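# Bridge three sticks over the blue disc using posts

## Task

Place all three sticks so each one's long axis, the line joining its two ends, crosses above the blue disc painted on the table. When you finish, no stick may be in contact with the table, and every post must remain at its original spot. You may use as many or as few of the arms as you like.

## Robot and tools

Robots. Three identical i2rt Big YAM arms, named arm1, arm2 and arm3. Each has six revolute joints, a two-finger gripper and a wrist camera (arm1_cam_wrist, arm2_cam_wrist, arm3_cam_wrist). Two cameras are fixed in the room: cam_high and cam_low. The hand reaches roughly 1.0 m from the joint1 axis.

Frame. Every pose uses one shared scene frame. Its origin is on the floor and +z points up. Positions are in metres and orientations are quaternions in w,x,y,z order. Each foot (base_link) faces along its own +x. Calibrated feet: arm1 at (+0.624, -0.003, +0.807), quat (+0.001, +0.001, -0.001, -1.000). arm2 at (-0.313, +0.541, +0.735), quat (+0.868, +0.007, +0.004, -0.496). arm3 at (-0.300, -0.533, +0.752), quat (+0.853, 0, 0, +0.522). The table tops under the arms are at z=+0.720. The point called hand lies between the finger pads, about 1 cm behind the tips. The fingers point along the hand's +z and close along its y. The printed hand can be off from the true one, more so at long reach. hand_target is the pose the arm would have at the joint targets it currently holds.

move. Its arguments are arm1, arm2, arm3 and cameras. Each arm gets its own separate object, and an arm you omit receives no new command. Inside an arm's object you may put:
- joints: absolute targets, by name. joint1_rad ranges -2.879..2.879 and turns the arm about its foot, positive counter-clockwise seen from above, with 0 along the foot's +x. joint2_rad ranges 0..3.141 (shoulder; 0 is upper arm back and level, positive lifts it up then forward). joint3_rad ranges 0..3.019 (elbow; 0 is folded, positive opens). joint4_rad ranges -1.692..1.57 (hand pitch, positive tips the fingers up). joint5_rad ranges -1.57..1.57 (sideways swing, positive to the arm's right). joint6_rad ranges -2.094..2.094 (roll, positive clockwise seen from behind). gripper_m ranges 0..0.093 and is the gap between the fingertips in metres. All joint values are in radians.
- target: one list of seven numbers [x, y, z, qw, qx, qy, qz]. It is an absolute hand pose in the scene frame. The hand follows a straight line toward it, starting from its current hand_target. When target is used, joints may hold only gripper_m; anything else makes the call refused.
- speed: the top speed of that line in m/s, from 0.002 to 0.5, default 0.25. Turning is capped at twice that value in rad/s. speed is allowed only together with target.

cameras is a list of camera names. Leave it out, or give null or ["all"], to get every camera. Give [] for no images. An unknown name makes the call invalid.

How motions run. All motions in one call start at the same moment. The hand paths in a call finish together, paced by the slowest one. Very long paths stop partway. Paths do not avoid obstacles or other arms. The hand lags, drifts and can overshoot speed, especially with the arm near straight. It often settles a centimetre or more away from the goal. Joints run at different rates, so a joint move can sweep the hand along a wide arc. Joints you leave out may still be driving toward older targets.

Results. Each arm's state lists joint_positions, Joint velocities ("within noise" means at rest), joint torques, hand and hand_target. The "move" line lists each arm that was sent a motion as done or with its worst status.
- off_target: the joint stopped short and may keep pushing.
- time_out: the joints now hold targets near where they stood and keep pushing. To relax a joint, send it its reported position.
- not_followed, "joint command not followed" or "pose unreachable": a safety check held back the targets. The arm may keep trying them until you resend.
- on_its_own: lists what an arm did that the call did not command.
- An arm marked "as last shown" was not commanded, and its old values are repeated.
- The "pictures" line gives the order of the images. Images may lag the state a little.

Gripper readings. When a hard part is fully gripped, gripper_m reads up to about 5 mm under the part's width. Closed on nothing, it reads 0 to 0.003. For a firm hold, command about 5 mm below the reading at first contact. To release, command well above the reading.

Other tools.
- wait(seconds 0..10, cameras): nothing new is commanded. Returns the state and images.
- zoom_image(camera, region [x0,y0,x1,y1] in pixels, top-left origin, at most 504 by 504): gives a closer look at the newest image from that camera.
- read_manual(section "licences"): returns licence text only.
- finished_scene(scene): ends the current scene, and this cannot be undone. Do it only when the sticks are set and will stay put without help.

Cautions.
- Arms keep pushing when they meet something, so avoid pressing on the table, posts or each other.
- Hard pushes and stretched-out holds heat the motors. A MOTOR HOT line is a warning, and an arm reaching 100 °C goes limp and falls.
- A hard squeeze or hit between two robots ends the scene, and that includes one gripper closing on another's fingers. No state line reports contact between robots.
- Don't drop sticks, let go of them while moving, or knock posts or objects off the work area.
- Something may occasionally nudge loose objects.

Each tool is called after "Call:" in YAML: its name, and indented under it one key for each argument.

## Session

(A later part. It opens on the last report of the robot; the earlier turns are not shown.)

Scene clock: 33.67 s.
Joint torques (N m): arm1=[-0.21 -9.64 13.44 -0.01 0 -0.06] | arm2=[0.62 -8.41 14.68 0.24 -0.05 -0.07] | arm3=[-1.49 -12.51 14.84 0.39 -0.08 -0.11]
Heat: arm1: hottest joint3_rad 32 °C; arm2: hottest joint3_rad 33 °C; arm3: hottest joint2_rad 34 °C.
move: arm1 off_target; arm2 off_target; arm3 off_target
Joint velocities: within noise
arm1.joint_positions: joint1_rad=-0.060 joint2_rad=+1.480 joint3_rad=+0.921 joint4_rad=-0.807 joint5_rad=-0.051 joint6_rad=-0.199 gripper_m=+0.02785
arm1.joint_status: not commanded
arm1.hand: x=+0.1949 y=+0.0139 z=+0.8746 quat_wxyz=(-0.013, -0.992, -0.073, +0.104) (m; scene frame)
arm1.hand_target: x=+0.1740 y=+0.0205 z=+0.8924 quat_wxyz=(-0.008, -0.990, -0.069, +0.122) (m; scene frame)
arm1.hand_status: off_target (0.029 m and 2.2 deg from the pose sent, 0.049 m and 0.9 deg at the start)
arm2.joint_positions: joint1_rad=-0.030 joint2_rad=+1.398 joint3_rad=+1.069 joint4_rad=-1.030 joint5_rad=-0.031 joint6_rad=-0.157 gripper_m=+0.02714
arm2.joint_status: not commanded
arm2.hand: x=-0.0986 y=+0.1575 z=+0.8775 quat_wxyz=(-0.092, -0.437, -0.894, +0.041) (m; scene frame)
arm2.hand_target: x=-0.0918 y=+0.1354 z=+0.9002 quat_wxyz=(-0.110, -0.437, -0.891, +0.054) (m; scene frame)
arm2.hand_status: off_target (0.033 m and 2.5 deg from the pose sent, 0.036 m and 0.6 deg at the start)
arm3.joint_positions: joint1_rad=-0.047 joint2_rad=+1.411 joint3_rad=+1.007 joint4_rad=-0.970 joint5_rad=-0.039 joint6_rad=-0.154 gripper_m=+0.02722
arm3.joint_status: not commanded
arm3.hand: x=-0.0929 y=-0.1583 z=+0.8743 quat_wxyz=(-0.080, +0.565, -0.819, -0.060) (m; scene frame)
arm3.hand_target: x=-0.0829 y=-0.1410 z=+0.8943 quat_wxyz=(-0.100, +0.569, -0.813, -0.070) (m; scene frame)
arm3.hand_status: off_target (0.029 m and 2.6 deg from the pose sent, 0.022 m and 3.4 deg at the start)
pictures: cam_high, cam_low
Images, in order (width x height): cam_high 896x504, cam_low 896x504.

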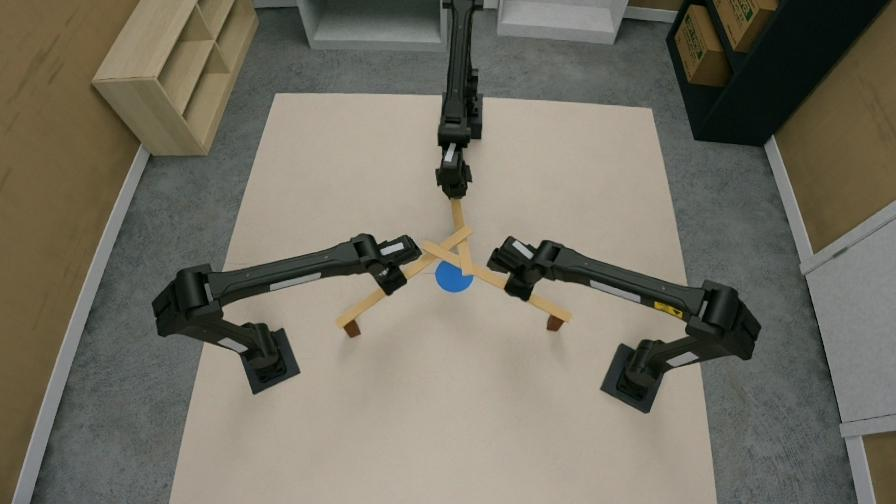

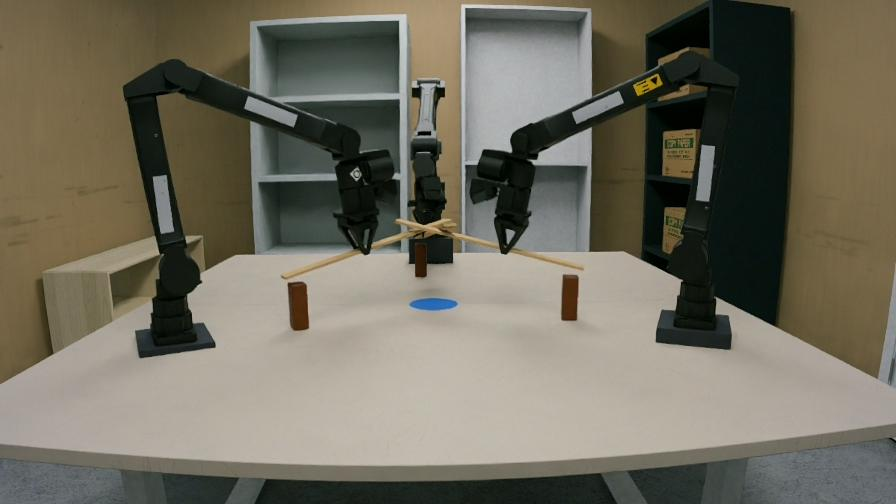

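Call:
move:
  arm1: {"target":[0.190,0.021,0.874,0.0063,0.9936,0.0695,-0.0896],"speed":0.1}
  arm2: {"target":[-0.0905,0.134,0.881,0.0806,0.4381,0.8944,-0.0395],"speed":0.1}
  arm3: {"target":[-0.0735,-0.1435,0.877,0.0736,-0.5713,0.8159,0.0515],"speed":0.1}
  cameras: ["cam_high","cam_low"]

Call:
zoom_image:
  camera: "cam_high"
  region: [300, 120, 620, 380]

Call:
zoom_image:
  camera: "cam_low"
  region: [260, 180, 620, 340]

Call:
zoom_image:
  camera: "cam_low"
  region: [370, 200, 490, 290]

Scene clock: 37.20 s.
Joint torques (N m): arm1=[-0.09 -10.29 11.34 -0.03 0.14 -0.03] | arm2=[1.03 -8.7 14.02 0.03 0.21 0.03] | arm3=[-1.73 -12.86 14.26 0.2 0.07 -0.12]
Heat: arm1: hottest joint3_rad 33 °C; arm2: hottest joint3_rad 34 °C; arm3: hottest joint2_rad 34 °C.
move: arm1 off_target; arm2 off_target; arm3 off_target
Joint velocities: within noise
arm1.joint_positions: joint1_rad=-0.060 joint2_rad=+1.503 joint3_rad=+0.921 joint4_rad=-0.831 joint5_rad=-0.039 joint6_rad=-0.208 gripper_m=+0.02785
arm1.joint_status: not commanded
arm1.hand: x=+0.2026 y=+0.0155 z=+0.8642 quat_wxyz=(-0.010, -0.994, -0.076, +0.080) (m; scene frame)
arm1.hand_target: x=+0.1903 y=+0.0210 z=+0.8741 quat_wxyz=(-0.006, -0.994, -0.070, +0.090) (m; scene frame)
arm1.hand_status: off_target (0.017 m and 1.5 deg from the pose sent, 0.009 m and 1.9 deg at the start)
arm2.joint_positions: joint1_rad=-0.030 joint2_rad=+1.448 joint3_rad=+1.089 joint4_rad=-1.051 joint5_rad=-0.026 joint6_rad=-0.164 gripper_m=+0.02714
arm2.joint_status: not commanded
arm2.hand: x=-0.0980 y=+0.1547 z=+0.8638 quat_wxyz=(-0.069, -0.435, -0.897, +0.028) (m; scene frame)
arm2.hand_target: x=-0.0910 y=+0.1350 z=+0.8812 quat_wxyz=(-0.081, -0.438, -0.894, +0.040) (m; scene frame)
arm2.hand_status: off_target (0.028 m and 1.9 deg from the pose sent, 0.025 m and 1.3 deg at the start)
arm3.joint_positions: joint1_rad=-0.058 joint2_rad=+1.467 joint3_rad=+1.032 joint4_rad=-0.997 joint5_rad=-0.035 joint6_rad=-0.175 gripper_m=+0.02722
arm3.joint_status: not commanded
arm3.hand: x=-0.0868 y=-0.1591 z=+0.8602 quat_wxyz=(-0.056, +0.570, -0.818, -0.045) (m; scene frame)
arm3.hand_target: x=-0.0740 y=-0.1444 z=+0.8772 quat_wxyz=(-0.074, +0.571, -0.816, -0.051) (m; scene frame)
arm3.hand_status: off_target (0.026 m and 2.2 deg from the pose sent, 0.025 m and 1.5 deg at the start)
pictures: cam_high, cam_low
Images, in order (width x height): cam_high 896x504, cam_low 896x504.

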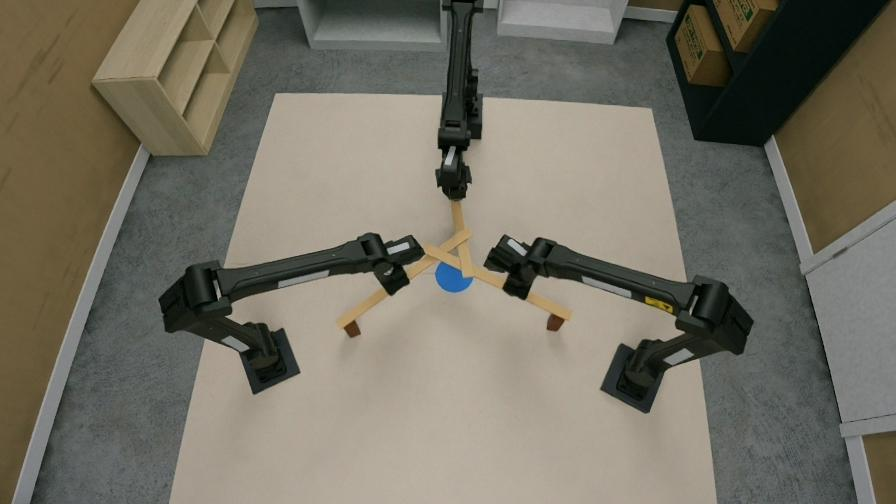

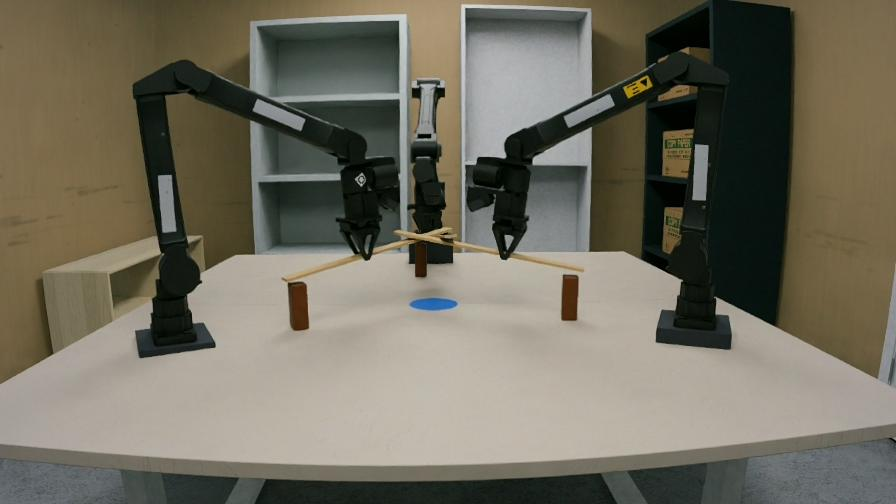

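Scaled by 1.575 from the camera's 896x504 image, which has a finer 1280x720 frame.

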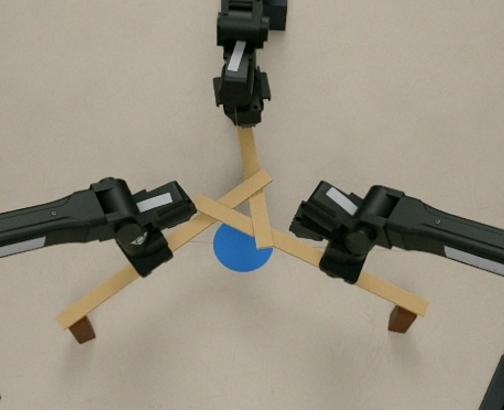

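Scaled by 1.400 from the camera's 896x504 image, which has a finer 1280x720 frame.

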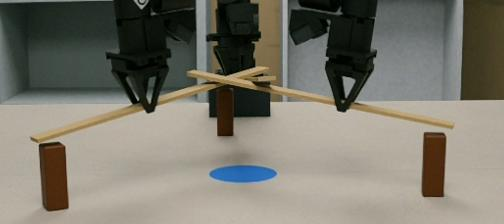

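Scaled by 4.200 from the camera's 896x504 image, which has a finer 1280x720 frame.

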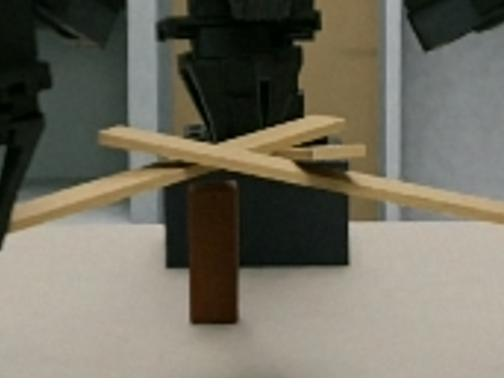

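Call:
move:
  arm1: {"target":[0.208,0.025,0.865,0.0055,0.9941,0.0608,-0.0896],"speed":0.08}
  arm2: {"target":[-0.0905,0.135,0.871,0.0806,0.4381,0.8944,-0.0395],"speed":0.08}
  arm3: {"target":[-0.0735,-0.1435,0.869,0.0744,-0.5570,0.8257,0.0502],"speed":0.08}
  cameras: ["cam_high","cam_low"]

Call:
zoom_image:
  camera: "cam_high"
  region: [300, 120, 620, 380]

Call:
zoom_image:
  camera: "cam_low"
  region: [260, 180, 620, 340]

Call:
zoom_image:
  camera: "cam_low"
  region: [370, 200, 490, 290]

Scene clock: 40.10 s.
Joint torques (N m): arm1=[-0.21 -11.69 7.68 0.57 0.11 0.1] | arm2=[1.08 -8.47 12.53 1.03 0.2 0.13] | arm3=[-1.67 -12.81 13.08 0.91 0.12 0.16]
Heat: arm1: hottest joint3_rad 33 °C; arm2: hottest joint3_rad 34 °C; arm3: hottest joint2_rad 34 °C.
move: arm1 off_target; arm2 off_target; arm3 off_target
Joint velocities: within noise
arm1.joint_positions: joint1_rad=-0.063 joint2_rad=+1.499 joint3_rad=+0.903 joint4_rad=-0.819 joint5_rad=-0.039 joint6_rad=-0.210 gripper_m=+0.02785
arm1.joint_status: not commanded
arm1.hand: x=+0.2079 y=+0.0168 z=+0.8598 quat_wxyz=(-0.010, -0.994, -0.076, +0.079) (m; scene frame)
arm1.hand_target: x=+0.2080 y=+0.0249 z=+0.8649 quat_wxyz=(-0.005, -0.994, -0.061, +0.089) (m; scene frame)
arm1.hand_status: off_target (0.010 m and 2.2 deg from the pose sent, 0.011 m and 2.2 deg at the start)
arm2.joint_positions: joint1_rad=-0.030 joint2_rad=+1.454 joint3_rad=+1.089 joint4_rad=-1.047 joint5_rad=-0.026 joint6_rad=-0.173 gripper_m=+0.02714
arm2.joint_status: not commanded
arm2.hand: x=-0.0975 y=+0.1539 z=+0.8617 quat_wxyz=(-0.069, -0.431, -0.899, +0.028) (m; scene frame)
arm2.hand_target: x=-0.0908 y=+0.1357 z=+0.8712 quat_wxyz=(-0.081, -0.438, -0.894, +0.039) (m; scene frame)
arm2.hand_status: off_target (0.022 m and 2.1 deg from the pose sent, 0.022 m and 1.9 deg at the start)
arm3.joint_positions: joint1_rad=-0.058 joint2_rad=+1.472 joint3_rad=+1.032 joint4_rad=-0.992 joint5_rad=-0.030 joint6_rad=-0.168 gripper_m=+0.02722
arm3.joint_status: not commanded
arm3.hand: x=-0.0856 y=-0.1586 z=+0.8582 quat_wxyz=(-0.056, +0.567, -0.821, -0.043) (m; scene frame)
arm3.hand_target: x=-0.0739 y=-0.1442 z=+0.8693 quat_wxyz=(-0.074, +0.557, -0.826, -0.050) (m; scene frame)
arm3.hand_status: off_target (0.022 m and 2.6 deg from the pose sent, 0.022 m and 2.8 deg at the start)
pictures: cam_high, cam_low
Images, in order (width x height): cam_high 896x504, cam_low 896x504.

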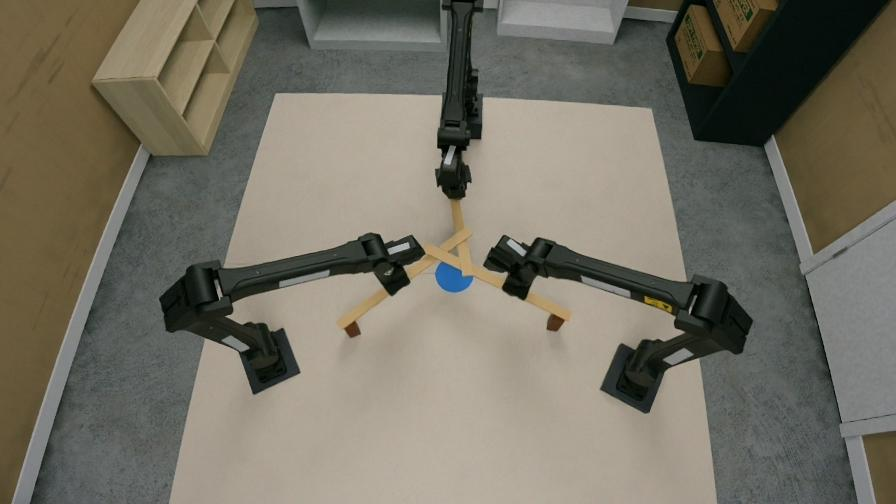

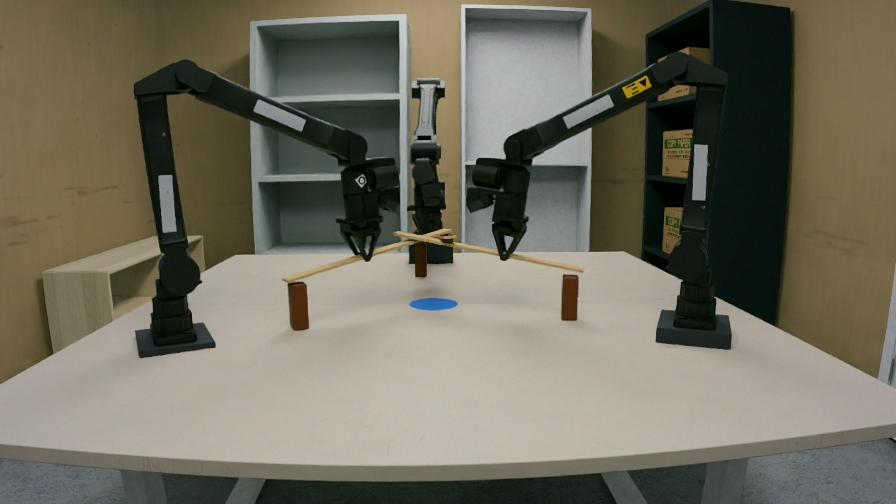

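Scaled by 1.575 from the camera's 896x504 image, which has a finer 1280x720 frame.

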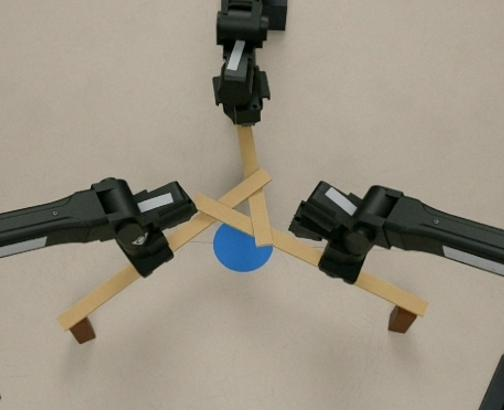

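Scaled by 1.400 from the camera's 896x504 image, which has a finer 1280x720 frame.

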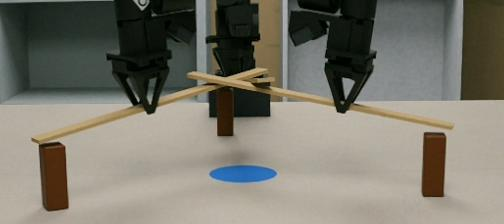

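Scaled by 4.200 from the camera's 896x504 image, which has a finer 1280x720 frame.

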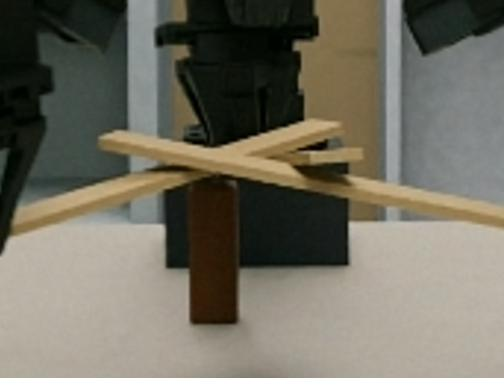

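Call:
move:
  arm1: {"target":[0.210,0.025,0.859,0.0055,0.9941,0.0608,-0.0896],"speed":0.07}
  arm2: {"target":[-0.0905,0.136,0.865,0.0806,0.4381,0.8944,-0.0395],"speed":0.07}
  arm3: {"target":[-0.0735,-0.1435,0.856,0.0744,-0.5570,0.8257,0.0502],"speed":0.07}
  cameras: ["cam_high","cam_low"]

Call:
zoom_image:
  camera: "cam_low"
  region: [260, 210, 440, 340]

Call:
zoom_image:
  camera: "cam_low"
  region: [410, 210, 590, 340]

Call:
zoom_image:
  camera: "cam_high"
  region: [300, 120, 620, 380]

Scene clock: 42.17 s.
Joint torques (N m): arm1=[-0.09 -11.58 7.79 0.95 0.16 0.1] | arm2=[1.2 -8.76 11.55 1.37 0.22 0.2] | arm3=[-1.85 -12.86 11.17 1.22 0.09 0.15]
Heat: arm1: hottest joint3_rad 33 °C; arm2: hottest joint3_rad 34 °C; arm3: hottest joint2_rad 34 °C.
move: arm1 off_target; arm2 off_target; arm3 off_target
Joint velocities: within noise
arm1.joint_positions: joint1_rad=-0.066 joint2_rad=+1.499 joint3_rad=+0.888 joint4_rad=-0.805 joint5_rad=-0.039 joint6_rad=-0.210 gripper_m=+0.02785
arm1.joint_status: not commanded
arm1.hand: x=+0.2114 y=+0.0179 z=+0.8551 quat_wxyz=(-0.010, -0.994, -0.074, +0.078) (m; scene frame)
arm1.hand_target: x=+0.2100 y=+0.0250 z=+0.8591 quat_wxyz=(-0.005, -0.994, -0.061, +0.090) (m; scene frame)
arm1.hand_status: off_target (0.008 m and 2.1 deg from the pose sent, 0.008 m and 2.2 deg at the start)
arm2.joint_positions: joint1_rad=-0.030 joint2_rad=+1.460 joint3_rad=+1.089 joint4_rad=-1.039 joint5_rad=-0.026 joint6_rad=-0.180 gripper_m=+0.02714
arm2.joint_status: not commanded
arm2.hand: x=-0.0965 y=+0.1523 z=+0.8595 quat_wxyz=(-0.070, -0.428, -0.901, +0.029) (m; scene frame)
arm2.hand_target: x=-0.0907 y=+0.1365 z=+0.8654 quat_wxyz=(-0.081, -0.438, -0.894, +0.039) (m; scene frame)
arm2.hand_status: off_target (0.018 m and 2.2 deg from the pose sent, 0.020 m and 2.1 deg at the start)
arm3.joint_positions: joint1_rad=-0.058 joint2_rad=+1.488 joint3_rad=+1.032 joint4_rad=-0.965 joint5_rad=-0.030 joint6_rad=-0.167 gripper_m=+0.02722
arm3.joint_status: not commanded
arm3.hand: x=-0.0823 y=-0.1531 z=+0.8527 quat_wxyz=(-0.062, +0.567, -0.820, -0.045) (m; scene frame)
arm3.hand_target: x=-0.0737 y=-0.1438 z=+0.8561 quat_wxyz=(-0.074, +0.557, -0.826, -0.050) (m; scene frame)
arm3.hand_status: off_target (0.013 m and 2.0 deg from the pose sent, 0.019 m and 2.6 deg at the start)
pictures: cam_high, cam_low
Images, in order (width x height): cam_high 896x504, cam_low 896x504.

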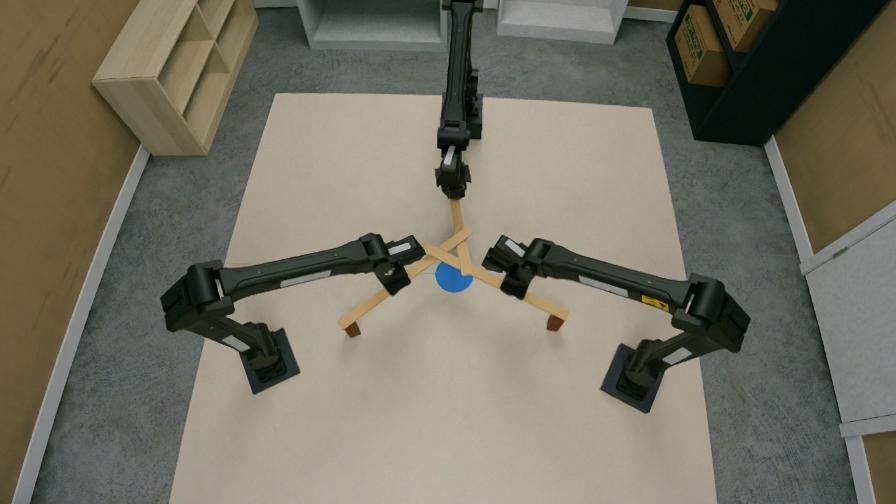

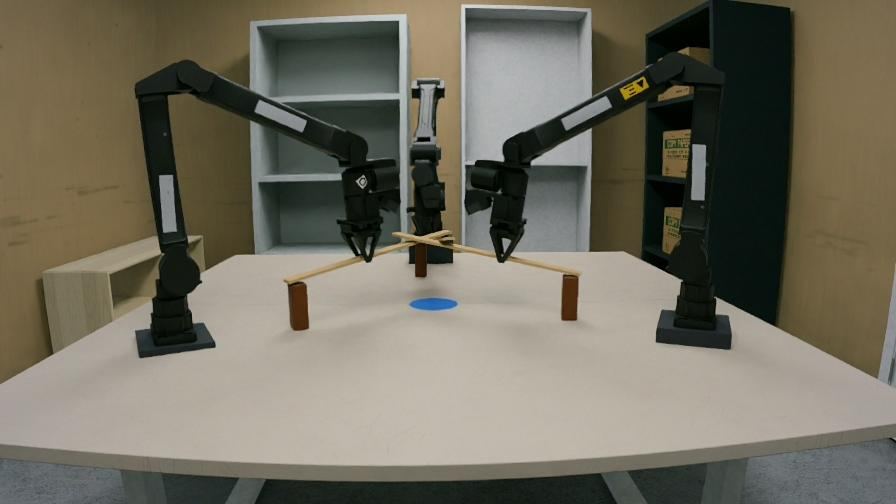

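Scaled by 2.800 from the camera's 896x504 image, which has a finer 1280x720 frame.

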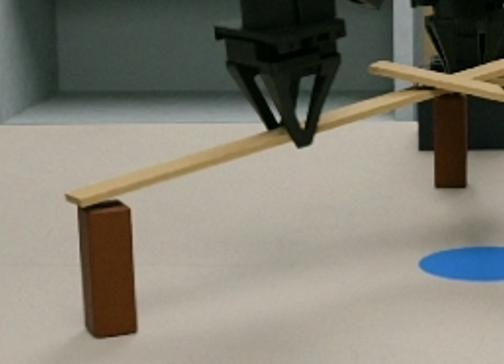

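Scaled by 2.800 from the camera's 896x504 image, which has a finer 1280x720 frame.

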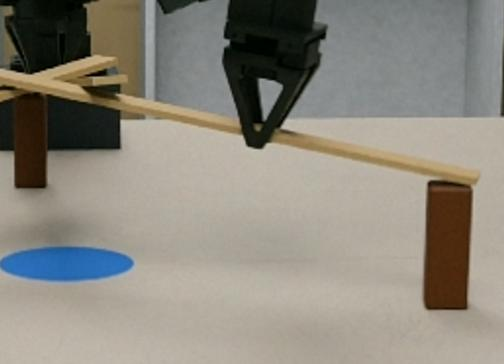

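Scaled by 1.575 from the camera's 896x504 image, which has a finer 1280x720 frame.

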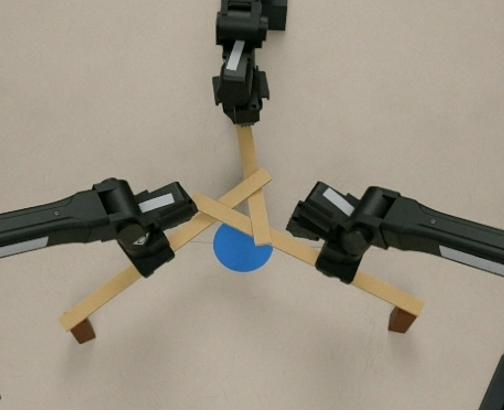

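Call:
move:
  arm1: {"target":[0.213,0.025,0.851,0.0055,0.9941,0.0608,-0.0896],"speed":0.07}
  arm2: {"target":[-0.0905,0.138,0.863,0.0806,0.4381,0.8944,-0.0395],"speed":0.07}
  arm3: {"target":[-0.080,-0.157,0.854,0.0744,-0.5570,0.8257,0.0502],"speed":0.07}
  cameras: ["cam_high","cam_low"]

Call:
zoom_image:
  camera: "cam_low"
  region: [260, 210, 440, 340]

Call:
zoom_image:
  camera: "cam_low"
  region: [410, 210, 590, 340]

Call:
zoom_image:
  camera: "cam_high"
  region: [300, 120, 620, 380]

Scene clock: 43.97 s.
Joint torques (N m): arm1=[0.21 -10.99 7.16 0.95 0.13 0.08] | arm2=[1.38 -9.05 10.93 1.4 0.2 0.22] | arm3=[-1.85 -15.15 8.96 0.94 0.06 0.11]
Heat: arm1: hottest joint3_rad 33 °C; arm2: hottest joint3_rad 34 °C; arm3: hottest joint2_rad 34 °C.
move: arm1 done; arm2 off_target; arm3 done
Joint velocities: within noise
arm1.joint_positions: joint1_rad=-0.066 joint2_rad=+1.499 joint3_rad=+0.873 joint4_rad=-0.779 joint5_rad=-0.039 joint6_rad=-0.214 gripper_m=+0.02785
arm1.joint_status: not commanded
arm1.hand: x=+0.2122 y=+0.0178 z=+0.8508 quat_wxyz=(-0.009, -0.994, -0.076, +0.084) (m; scene frame)
arm1.hand_target: x=+0.2131 y=+0.0249 z=+0.8510 quat_wxyz=(-0.006, -0.994, -0.061, +0.089) (m; scene frame)
arm1.hand_status: done (0.007 m and 1.9 deg from the pose sent, 0.008 m and 2.1 deg at the start)
arm2.joint_positions: joint1_rad=-0.030 joint2_rad=+1.463 joint3_rad=+1.089 joint4_rad=-1.033 joint5_rad=-0.026 joint6_rad=-0.180 gripper_m=+0.02714
arm2.joint_status: not commanded
arm2.hand: x=-0.0960 y=+0.1510 z=+0.8584 quat_wxyz=(-0.070, -0.428, -0.900, +0.030) (m; scene frame)
arm2.hand_target: x=-0.0906 y=+0.1383 z=+0.8633 quat_wxyz=(-0.081, -0.438, -0.894, +0.039) (m; scene frame)
arm2.hand_status: off_target (0.015 m and 2.1 deg from the pose sent, 0.016 m and 2.2 deg at the start)
arm3.joint_positions: joint1_rad=-0.058 joint2_rad=+1.480 joint3_rad=+1.014 joint4_rad=-0.947 joint5_rad=-0.029 joint6_rad=-0.166 gripper_m=+0.02722
arm3.joint_status: not commanded
arm3.hand: x=-0.0837 y=-0.1556 z=+0.8497 quat_wxyz=(-0.065, +0.566, -0.820, -0.047) (m; scene frame)
arm3.hand_target: x=-0.0800 y=-0.1569 z=+0.8541 quat_wxyz=(-0.074, +0.557, -0.826, -0.050) (m; scene frame)
arm3.hand_status: done (0.006 m and 1.6 deg from the pose sent, 0.005 m and 2.0 deg at the start)
pictures: cam_high, cam_low
Images, in order (width x height): cam_high 896x504, cam_low 896x504.

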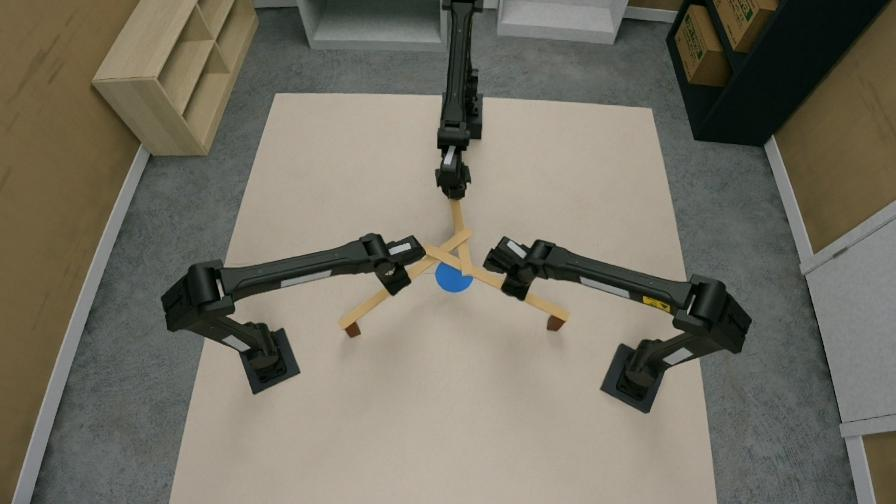

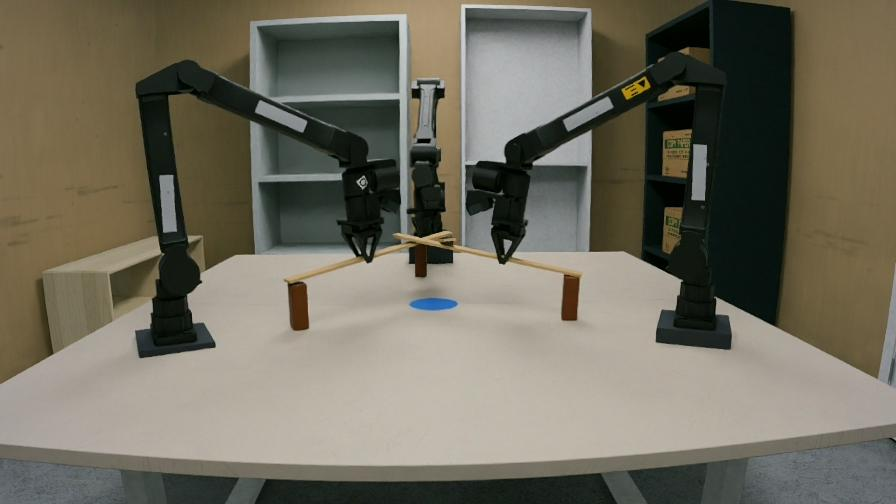

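Scaled by 2.800 from the camera's 896x504 image, which has a finer 1280x720 frame.

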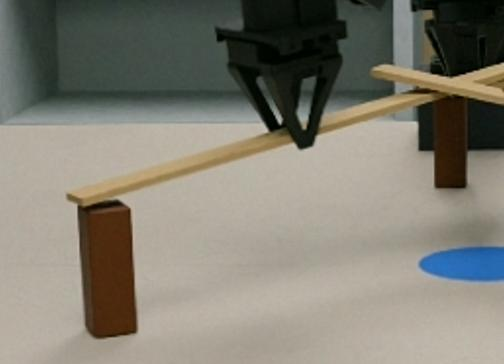

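Scaled by 2.800 from the camera's 896x504 image, which has a finer 1280x720 frame.

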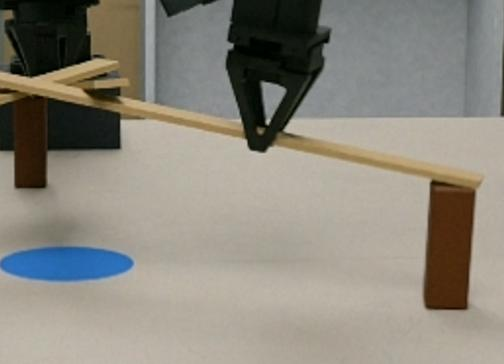

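Scaled by 1.575 from the camera's 896x504 image, which has a finer 1280x720 frame.

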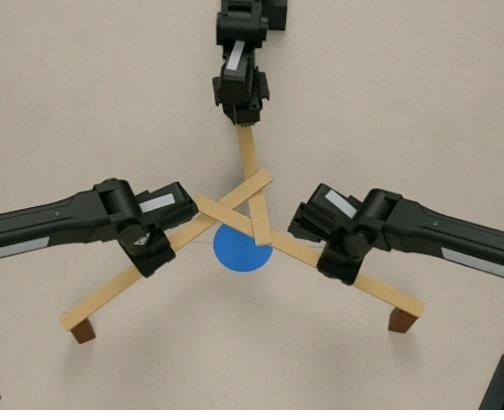

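Call:
move:
  arm3: {"target":[-0.0745,-0.145,0.857,0.0744,-0.5570,0.8257,0.0502],"speed":0.05}
  cameras: ["cam_low"]

Call:
zoom_image:
  camera: "cam_low"
  region: [410, 210, 590, 340]

Scene clock: 45.60 s.
Joint torques (N m): arm1=[-0.38 -10.87 7.39 0.77 0.13 0.12] | arm2=[1.38 -9.11 10.95 1.42 0.2 0.22] | arm3=[-1.61 -12.57 12.46 0.47 0.1 0.16]
Heat: arm1: hottest joint3_rad 33 °C; arm2: hottest joint3_rad 34 °C; arm3: hottest joint2_rad 34 °C.
move: arm3 off_target
Joint velocities: within noise
arm1, arm2: as last shown
arm2.hand_target: x=-0.0906 y=+0.1383 z=+0.8633 quat_wxyz=(-0.081, -0.438, -0.895, +0.039) (m; scene frame)
arm3.joint_positions: joint1_rad=-0.058 joint2_rad=+1.480 joint3_rad=+1.014 joint4_rad=-0.947 joint5_rad=-0.029 joint6_rad=-0.166 gripper_m=+0.02722
arm3.joint_status: not commanded
arm3.hand: x=-0.0837 y=-0.1556 z=+0.8497 quat_wxyz=(-0.065, +0.566, -0.820, -0.047) (m; scene frame)
arm3.hand_target: x=-0.0747 y=-0.1453 z=+0.8572 quat_wxyz=(-0.075, +0.557, -0.826, -0.050) (m; scene frame)
arm3.hand_status: off_target (0.016 m and 1.6 deg from the pose sent, 0.016 m and 1.6 deg at the start)
pictures: cam_low
Images, in order (width x height): cam_low 896x504.

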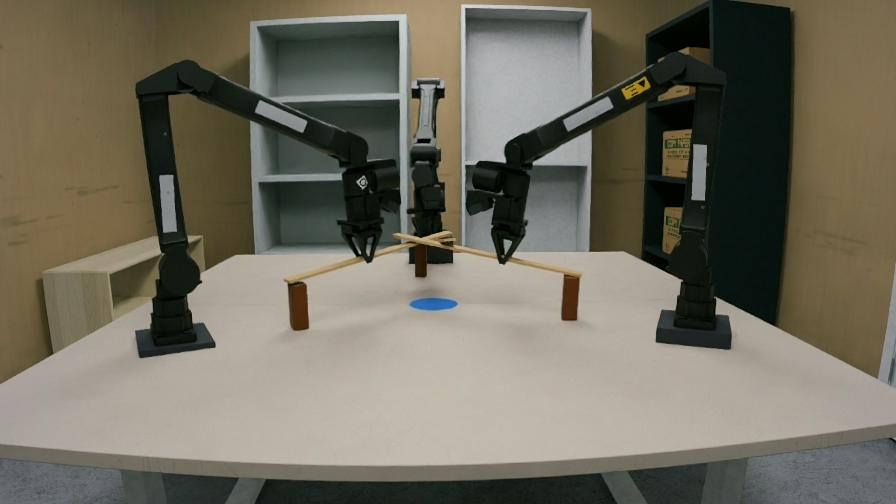

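Scaled by 2.800 from the camera's 896x504 image, which has a finer 1280x720 frame.

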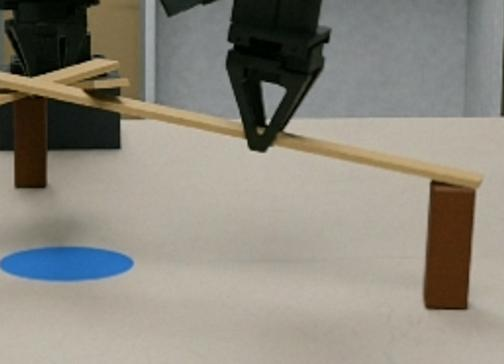

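Call:
move:
  arm3: {"target":[-0.069,-0.134,0.862,0.0744,-0.5570,0.8257,0.0502],"speed":0.05}
  cameras: ["cam_low"]

Call:
zoom_image:
  camera: "cam_low"
  region: [410, 210, 590, 340]

Scene clock: 47.10 s.
Joint torques (N m): arm1=[0.32 -10.46 7.62 0.84 0.13 0.07] | arm2=[1.38 -9.11 10.93 1.42 0.21 0.22] | arm3=[-1.67 -12.1 14.28 0.39 0.1 0.19]
Heat: arm1: hottest joint3_rad 33 °C; arm2: hottest joint3_rad 33 °C; arm3: hottest joint2_rad 34 °C.
move: arm3 off_target
Joint velocities: within noise
arm1.joint_positions: joint1_rad=-0.068 joint2_rad=+1.499 joint3_rad=+0.872 joint4_rad=-0.779 joint5_rad=-0.039 joint6_rad=-0.214 gripper_m=+0.02785
arm1.joint_status: not commanded
arm1.hand: x=+0.2124 y=+0.0183 z=+0.8507 quat_wxyz=(-0.009, -0.994, -0.075, +0.083) (m; scene frame)
arm1.hand_target: x=+0.2130 y=+0.0249 z=+0.8511 quat_wxyz=(-0.006, -0.994, -0.061, +0.089) (m; scene frame)
arm1.hand_status: not commanded
arm2.joint_positions: joint1_rad=-0.030 joint2_rad=+1.464 joint3_rad=+1.089 joint4_rad=-1.033 joint5_rad=-0.026 joint6_rad=-0.180 gripper_m=+0.02714
arm2.joint_status: not commanded
arm2.hand: x=-0.0960 y=+0.1510 z=+0.8581 quat_wxyz=(-0.070, -0.428, -0.901, +0.030) (m; scene frame)
arm2.hand_target: x=-0.0906 y=+0.1383 z=+0.8632 quat_wxyz=(-0.081, -0.438, -0.895, +0.039) (m; scene frame)
arm2.hand_status: not commanded
arm3.joint_positions: joint1_rad=-0.058 joint2_rad=+1.496 joint3_rad=+1.034 joint4_rad=-0.964 joint5_rad=-0.030 joint6_rad=-0.166 gripper_m=+0.02722
arm3.joint_status: not commanded
arm3.hand: x=-0.0819 y=-0.1525 z=+0.8502 quat_wxyz=(-0.059, +0.566, -0.821, -0.044) (m; scene frame)
arm3.hand_target: x=-0.0695 y=-0.1348 z=+0.8623 quat_wxyz=(-0.075, +0.557, -0.826, -0.051) (m; scene frame)
arm3.hand_status: off_target (0.025 m and 2.2 deg from the pose sent, 0.029 m and 1.6 deg at the start)
pictures: cam_low
Images, in order (width x height): cam_low 896x504.

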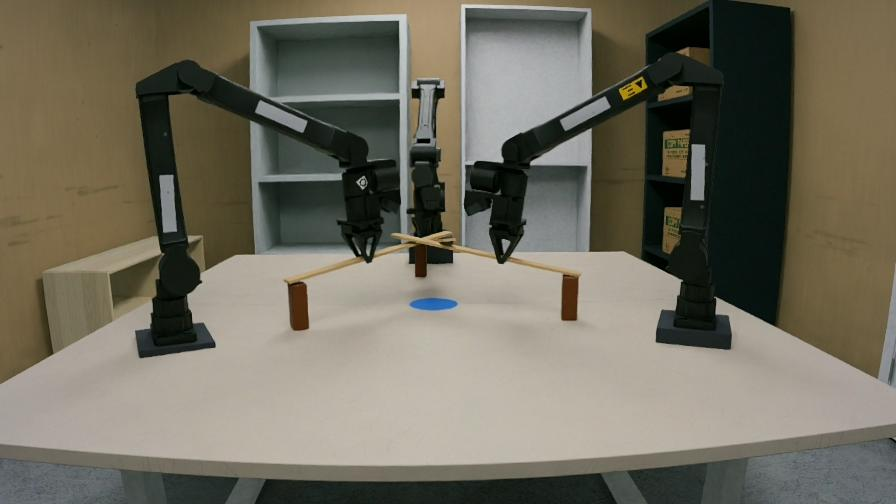

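Scaled by 2.800 from the camera's 896x504 image, which has a finer 1280x720 frame.

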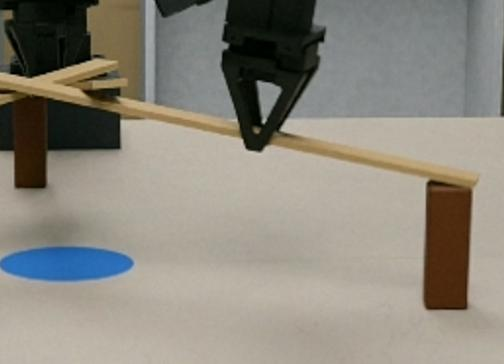

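Call:
move:
  arm1: {"joints":{"gripper_m":0.042}}
  arm2: {"joints":{"gripper_m":0.042}}
  arm3: {"joints":{"gripper_m":0.042}}
  cameras: ["cam_high","cam_low"]

Call:
zoom_image:
  camera: "cam_low"
  region: [260, 180, 620, 340]

Call:
zoom_image:
  camera: "cam_high"
  region: [300, 120, 620, 380]

Scene clock: 48.30 s.
Joint torques (N m): arm1=[0.15 -10.99 7.57 1.03 -0.02 0.03] | arm2=[1.03 -9.17 10.95 1.32 0.05 0.14] | arm3=[-1.61 -12.57 13.68 0.49 0.08 0.1]
Heat: arm1: hottest joint3_rad 33 °C; arm2: hottest joint3_rad 33 °C; arm3: hottest joint2_rad 34 °C.
move: arm1 done; arm2 done; arm3 done
Joint velocities: within noise
arm1.joint_positions: joint1_rad=-0.075 joint2_rad=+1.499 joint3_rad=+0.872 joint4_rad=-0.779 joint5_rad=-0.036 joint6_rad=-0.208 gripper_m=+0.04190
arm1.joint_status: all done
arm1.hand: x=+0.2126 y=+0.0216 z=+0.8507 quat_wxyz=(-0.008, -0.994, -0.069, +0.083) (m; scene frame)
arm1.hand_target: x=+0.2130 y=+0.0249 z=+0.8511 quat_wxyz=(-0.006, -0.994, -0.061, +0.089) (m; scene frame)
arm1.hand_status: not commanded
arm2.joint_positions: joint1_rad=-0.030 joint2_rad=+1.464 joint3_rad=+1.089 joint4_rad=-1.031 joint5_rad=-0.022 joint6_rad=-0.169 gripper_m=+0.04190
arm2.joint_status: all done
arm2.hand: x=-0.0963 y=+0.1502 z=+0.8581 quat_wxyz=(-0.070, -0.433, -0.898, +0.031) (m; scene frame)
arm2.hand_target: x=-0.0906 y=+0.1383 z=+0.8632 quat_wxyz=(-0.081, -0.438, -0.895, +0.039) (m; scene frame)
arm2.hand_status: not commanded
arm3.joint_positions: joint1_rad=-0.058 joint2_rad=+1.499 joint3_rad=+1.042 joint4_rad=-0.964 joint5_rad=-0.029 joint6_rad=-0.161 gripper_m=+0.04194
arm3.joint_status: all done
arm3.hand: x=-0.0802 y=-0.1499 z=+0.8518 quat_wxyz=(-0.062, +0.564, -0.822, -0.045) (m; scene frame)
arm3.hand_target: x=-0.0695 y=-0.1349 z=+0.8622 quat_wxyz=(-0.075, +0.557, -0.826, -0.050) (m; scene frame)
arm3.hand_status: not commanded
pictures: cam_high, cam_low
Images, in order (width x height): cam_high 896x504, cam_low 896x504.

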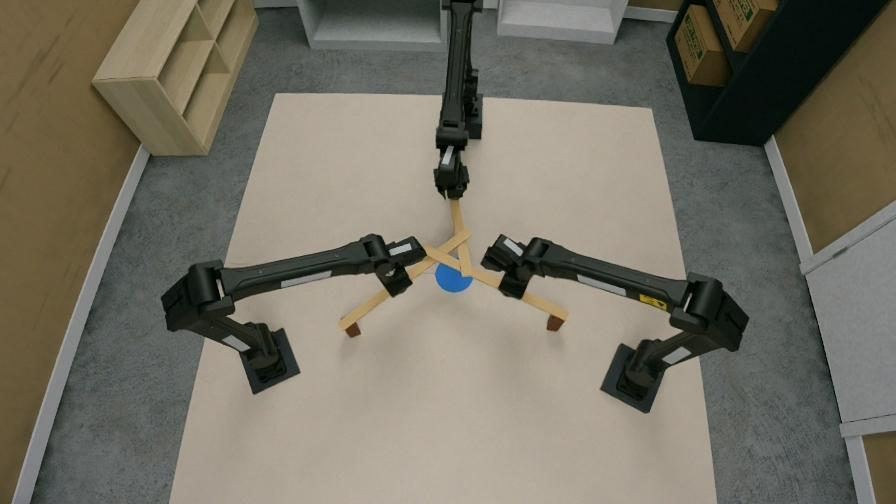

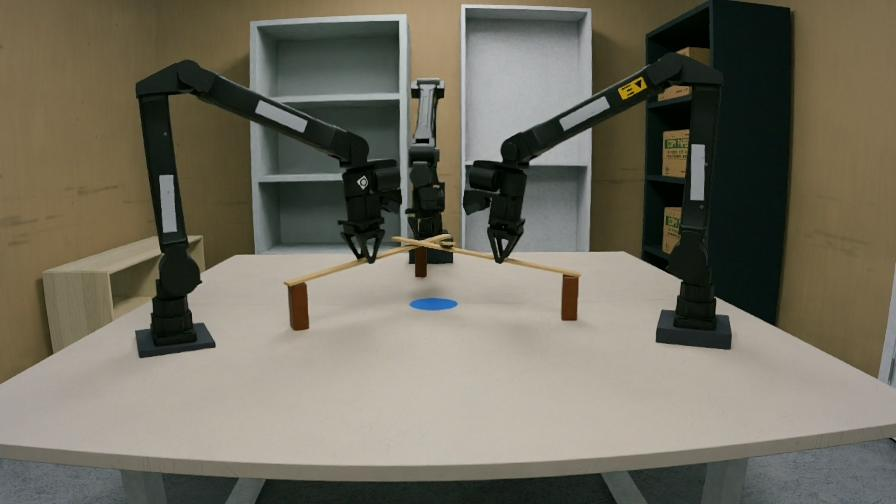

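Scaled by 1.400 from the camera's 896x504 image, which has a finer 1280x720 frame.

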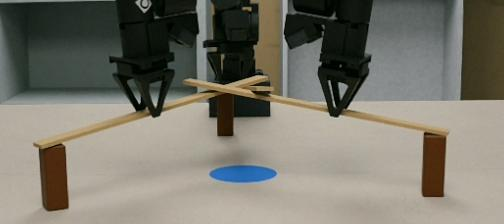

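Scaled by 1.575 from the camera's 896x504 image, which has a finer 1280x720 frame.

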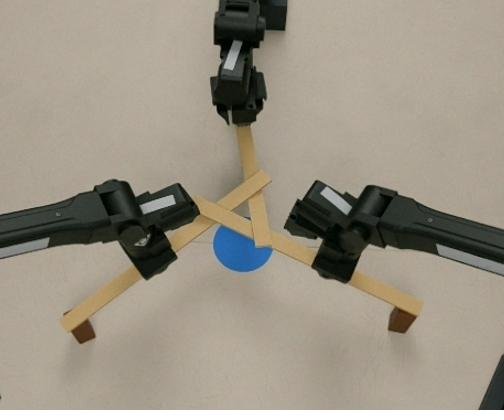

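Call:
move:
  arm1: {"joints":{"gripper_m":0.085}}
  arm2: {"joints":{"gripper_m":0.085}}
  arm3: {"joints":{"gripper_m":0.085}}
  cameras: []

Call:
move:
  arm1: {"target":[0.208,0.023,0.98,0.0055,0.9941,0.0608,-0.0896],"speed":0.12}
  arm2: {"target":[-0.093,0.144,0.98,0.0806,0.4381,0.8944,-0.0395],"speed":0.12}
  arm3: {"target":[-0.075,-0.141,0.98,0.0744,-0.5570,0.8257,0.0502],"speed":0.12}
  cameras: ["cam_high","cam_low"]

Call:
zoom_image:
  camera: "cam_low"
  region: [260, 200, 600, 340]

Call:
zoom_image:
  camera: "cam_high"
  region: [300, 120, 620, 380]

Scene clock: 49.87 s.
Joint torques (N m): arm1=[0.09 -10.46 7.3 1.02 0.04 -0.02] | arm2=[1.32 -9.17 10.95 1.32 0.05 0.1] | arm3=[-1.44 -12.63 13.71 0.53 0.06 0.13]
Heat: arm1: hottest joint3_rad 32 °C; arm2: hottest joint3_rad 33 °C; arm3: hottest joint2_rad 34 °C.
move: arm1 done; arm2 done; arm3 done
Joint velocities: within noise
arm1.joint_positions: joint1_rad=-0.075 joint2_rad=+1.499 joint3_rad=+0.872 joint4_rad=-0.779 joint5_rad=-0.036 joint6_rad=-0.206 gripper_m=+0.08488
arm1.joint_status: all done
arm1.hand: x=+0.2126 y=+0.0216 z=+0.8507 quat_wxyz=(-0.008, -0.994, -0.068, +0.083) (m; scene frame)
arm1.hand_target: x=+0.2130 y=+0.0249 z=+0.8511 quat_wxyz=(-0.006, -0.994, -0.061, +0.089) (m; scene frame)
arm1.hand_status: not commanded
arm2.joint_positions: joint1_rad=-0.030 joint2_rad=+1.464 joint3_rad=+1.089 joint4_rad=-1.031 joint5_rad=-0.022 joint6_rad=-0.167 gripper_m=+0.08488
arm2.joint_status: all done
arm2.hand: x=-0.0963 y=+0.1502 z=+0.8581 quat_wxyz=(-0.070, -0.434, -0.898, +0.031) (m; scene frame)
arm2.hand_target: x=-0.0906 y=+0.1383 z=+0.8632 quat_wxyz=(-0.081, -0.438, -0.894, +0.039) (m; scene frame)
arm2.hand_status: not commanded
arm3.joint_positions: joint1_rad=-0.058 joint2_rad=+1.499 joint3_rad=+1.042 joint4_rad=-0.964 joint5_rad=-0.029 joint6_rad=-0.160 gripper_m=+0.08492
arm3.joint_status: all done
arm3.hand: x=-0.0802 y=-0.1499 z=+0.8518 quat_wxyz=(-0.062, +0.563, -0.823, -0.045) (m; scene frame)
arm3.hand_target: x=-0.0695 y=-0.1348 z=+0.8622 quat_wxyz=(-0.075, +0.557, -0.826, -0.051) (m; scene frame)
arm3.hand_status: not commanded
pictures: none
No camera images: "cameras" was empty.

Scene clock: 51.57 s.
Joint torques (N m): arm1=[0.32 -9.23 13.57 0.1 0.04 0.03] | arm2=[1.79 -10.99 14.48 0.13 0.08 0.11] | arm3=[-1.44 -15.38 14.46 0.17 0.05 0.11]
Heat: arm1: hottest joint3_rad 33 °C; arm2: hottest joint3_rad 34 °C; arm3: hottest joint2_rad 34 °C.
move: arm1 off_target; arm2 off_target; arm3 off_target
Joint velocities: within noise
arm1.joint_positions: joint1_rad=-0.075 joint2_rad=+1.350 joint3_rad=+1.037 joint4_rad=-1.123 joint5_rad=-0.036 joint6_rad=-0.201 gripper_m=+0.08488
arm1.joint_status: not commanded
arm1.hand: x=+0.2231 y=+0.0212 z=+0.9577 quat_wxyz=(-0.010, -0.996, -0.065, +0.068) (m; scene frame)
arm1.hand_target: x=+0.2089 y=+0.0229 z=+0.9800 quat_wxyz=(-0.006, -0.994, -0.061, +0.090) (m; scene frame)
arm1.hand_status: off_target (0.027 m and 2.6 deg from the pose sent, 0.129 m and 1.1 deg at the start)
arm2.joint_positions: joint1_rad=-0.030 joint2_rad=+1.403 joint3_rad=+1.272 joint4_rad=-1.315 joint5_rad=-0.022 joint6_rad=-0.164 gripper_m=+0.08488
arm2.joint_status: not commanded
arm2.hand: x=-0.1011 y=+0.1575 z=+0.9477 quat_wxyz=(-0.054, -0.436, -0.898, +0.020) (m; scene frame)
arm2.hand_target: x=-0.0938 y=+0.1455 z=+0.9798 quat_wxyz=(-0.081, -0.438, -0.894, +0.039) (m; scene frame)
arm2.hand_status: off_target (0.036 m and 3.9 deg from the pose sent, 0.122 m and 1.6 deg at the start)
arm3.joint_positions: joint1_rad=-0.058 joint2_rad=+1.426 joint3_rad=+1.248 joint4_rad=-1.270 joint5_rad=-0.028 joint6_rad=-0.157 gripper_m=+0.08492
arm3.joint_status: not commanded
arm3.hand: x=-0.0807 y=-0.1510 z=+0.9542 quat_wxyz=(-0.050, +0.563, -0.824, -0.039) (m; scene frame)
arm3.hand_target: x=-0.0756 y=-0.1418 z=+0.9799 quat_wxyz=(-0.074, +0.557, -0.826, -0.050) (m; scene frame)
arm3.hand_status: off_target (0.028 m and 3.1 deg from the pose sent, 0.129 m and 1.8 deg at the start)
pictures: cam_high, cam_low
Images, in order (width x height): cam_high 896x504, cam_low 896x504.

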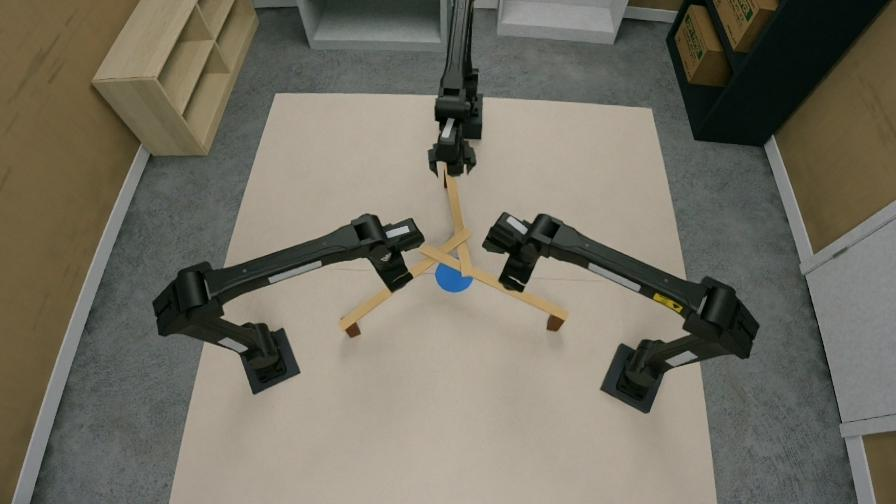

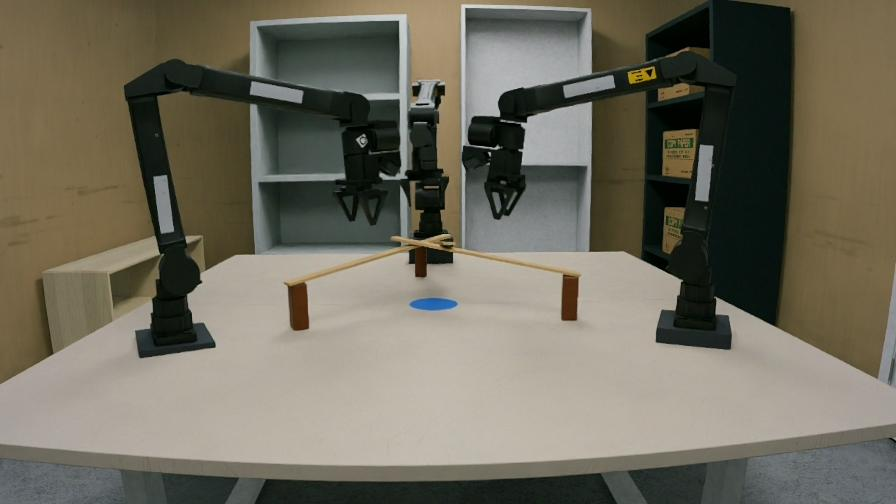

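Scaled by 1.482 from the camera's 896x504 image, which has a finer 1280x720 frame.

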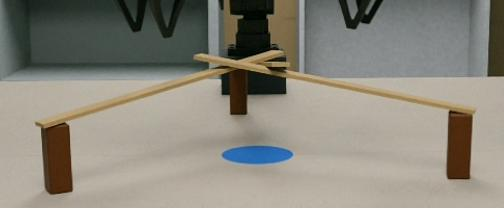

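Scaled by 1.575 from the camera's 896x504 image, which has a finer 1280x720 frame.

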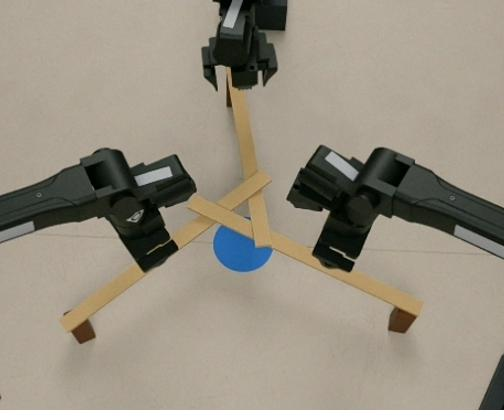

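Call:
finished_scene:
  scene: 3

The scene is finished: the task was done.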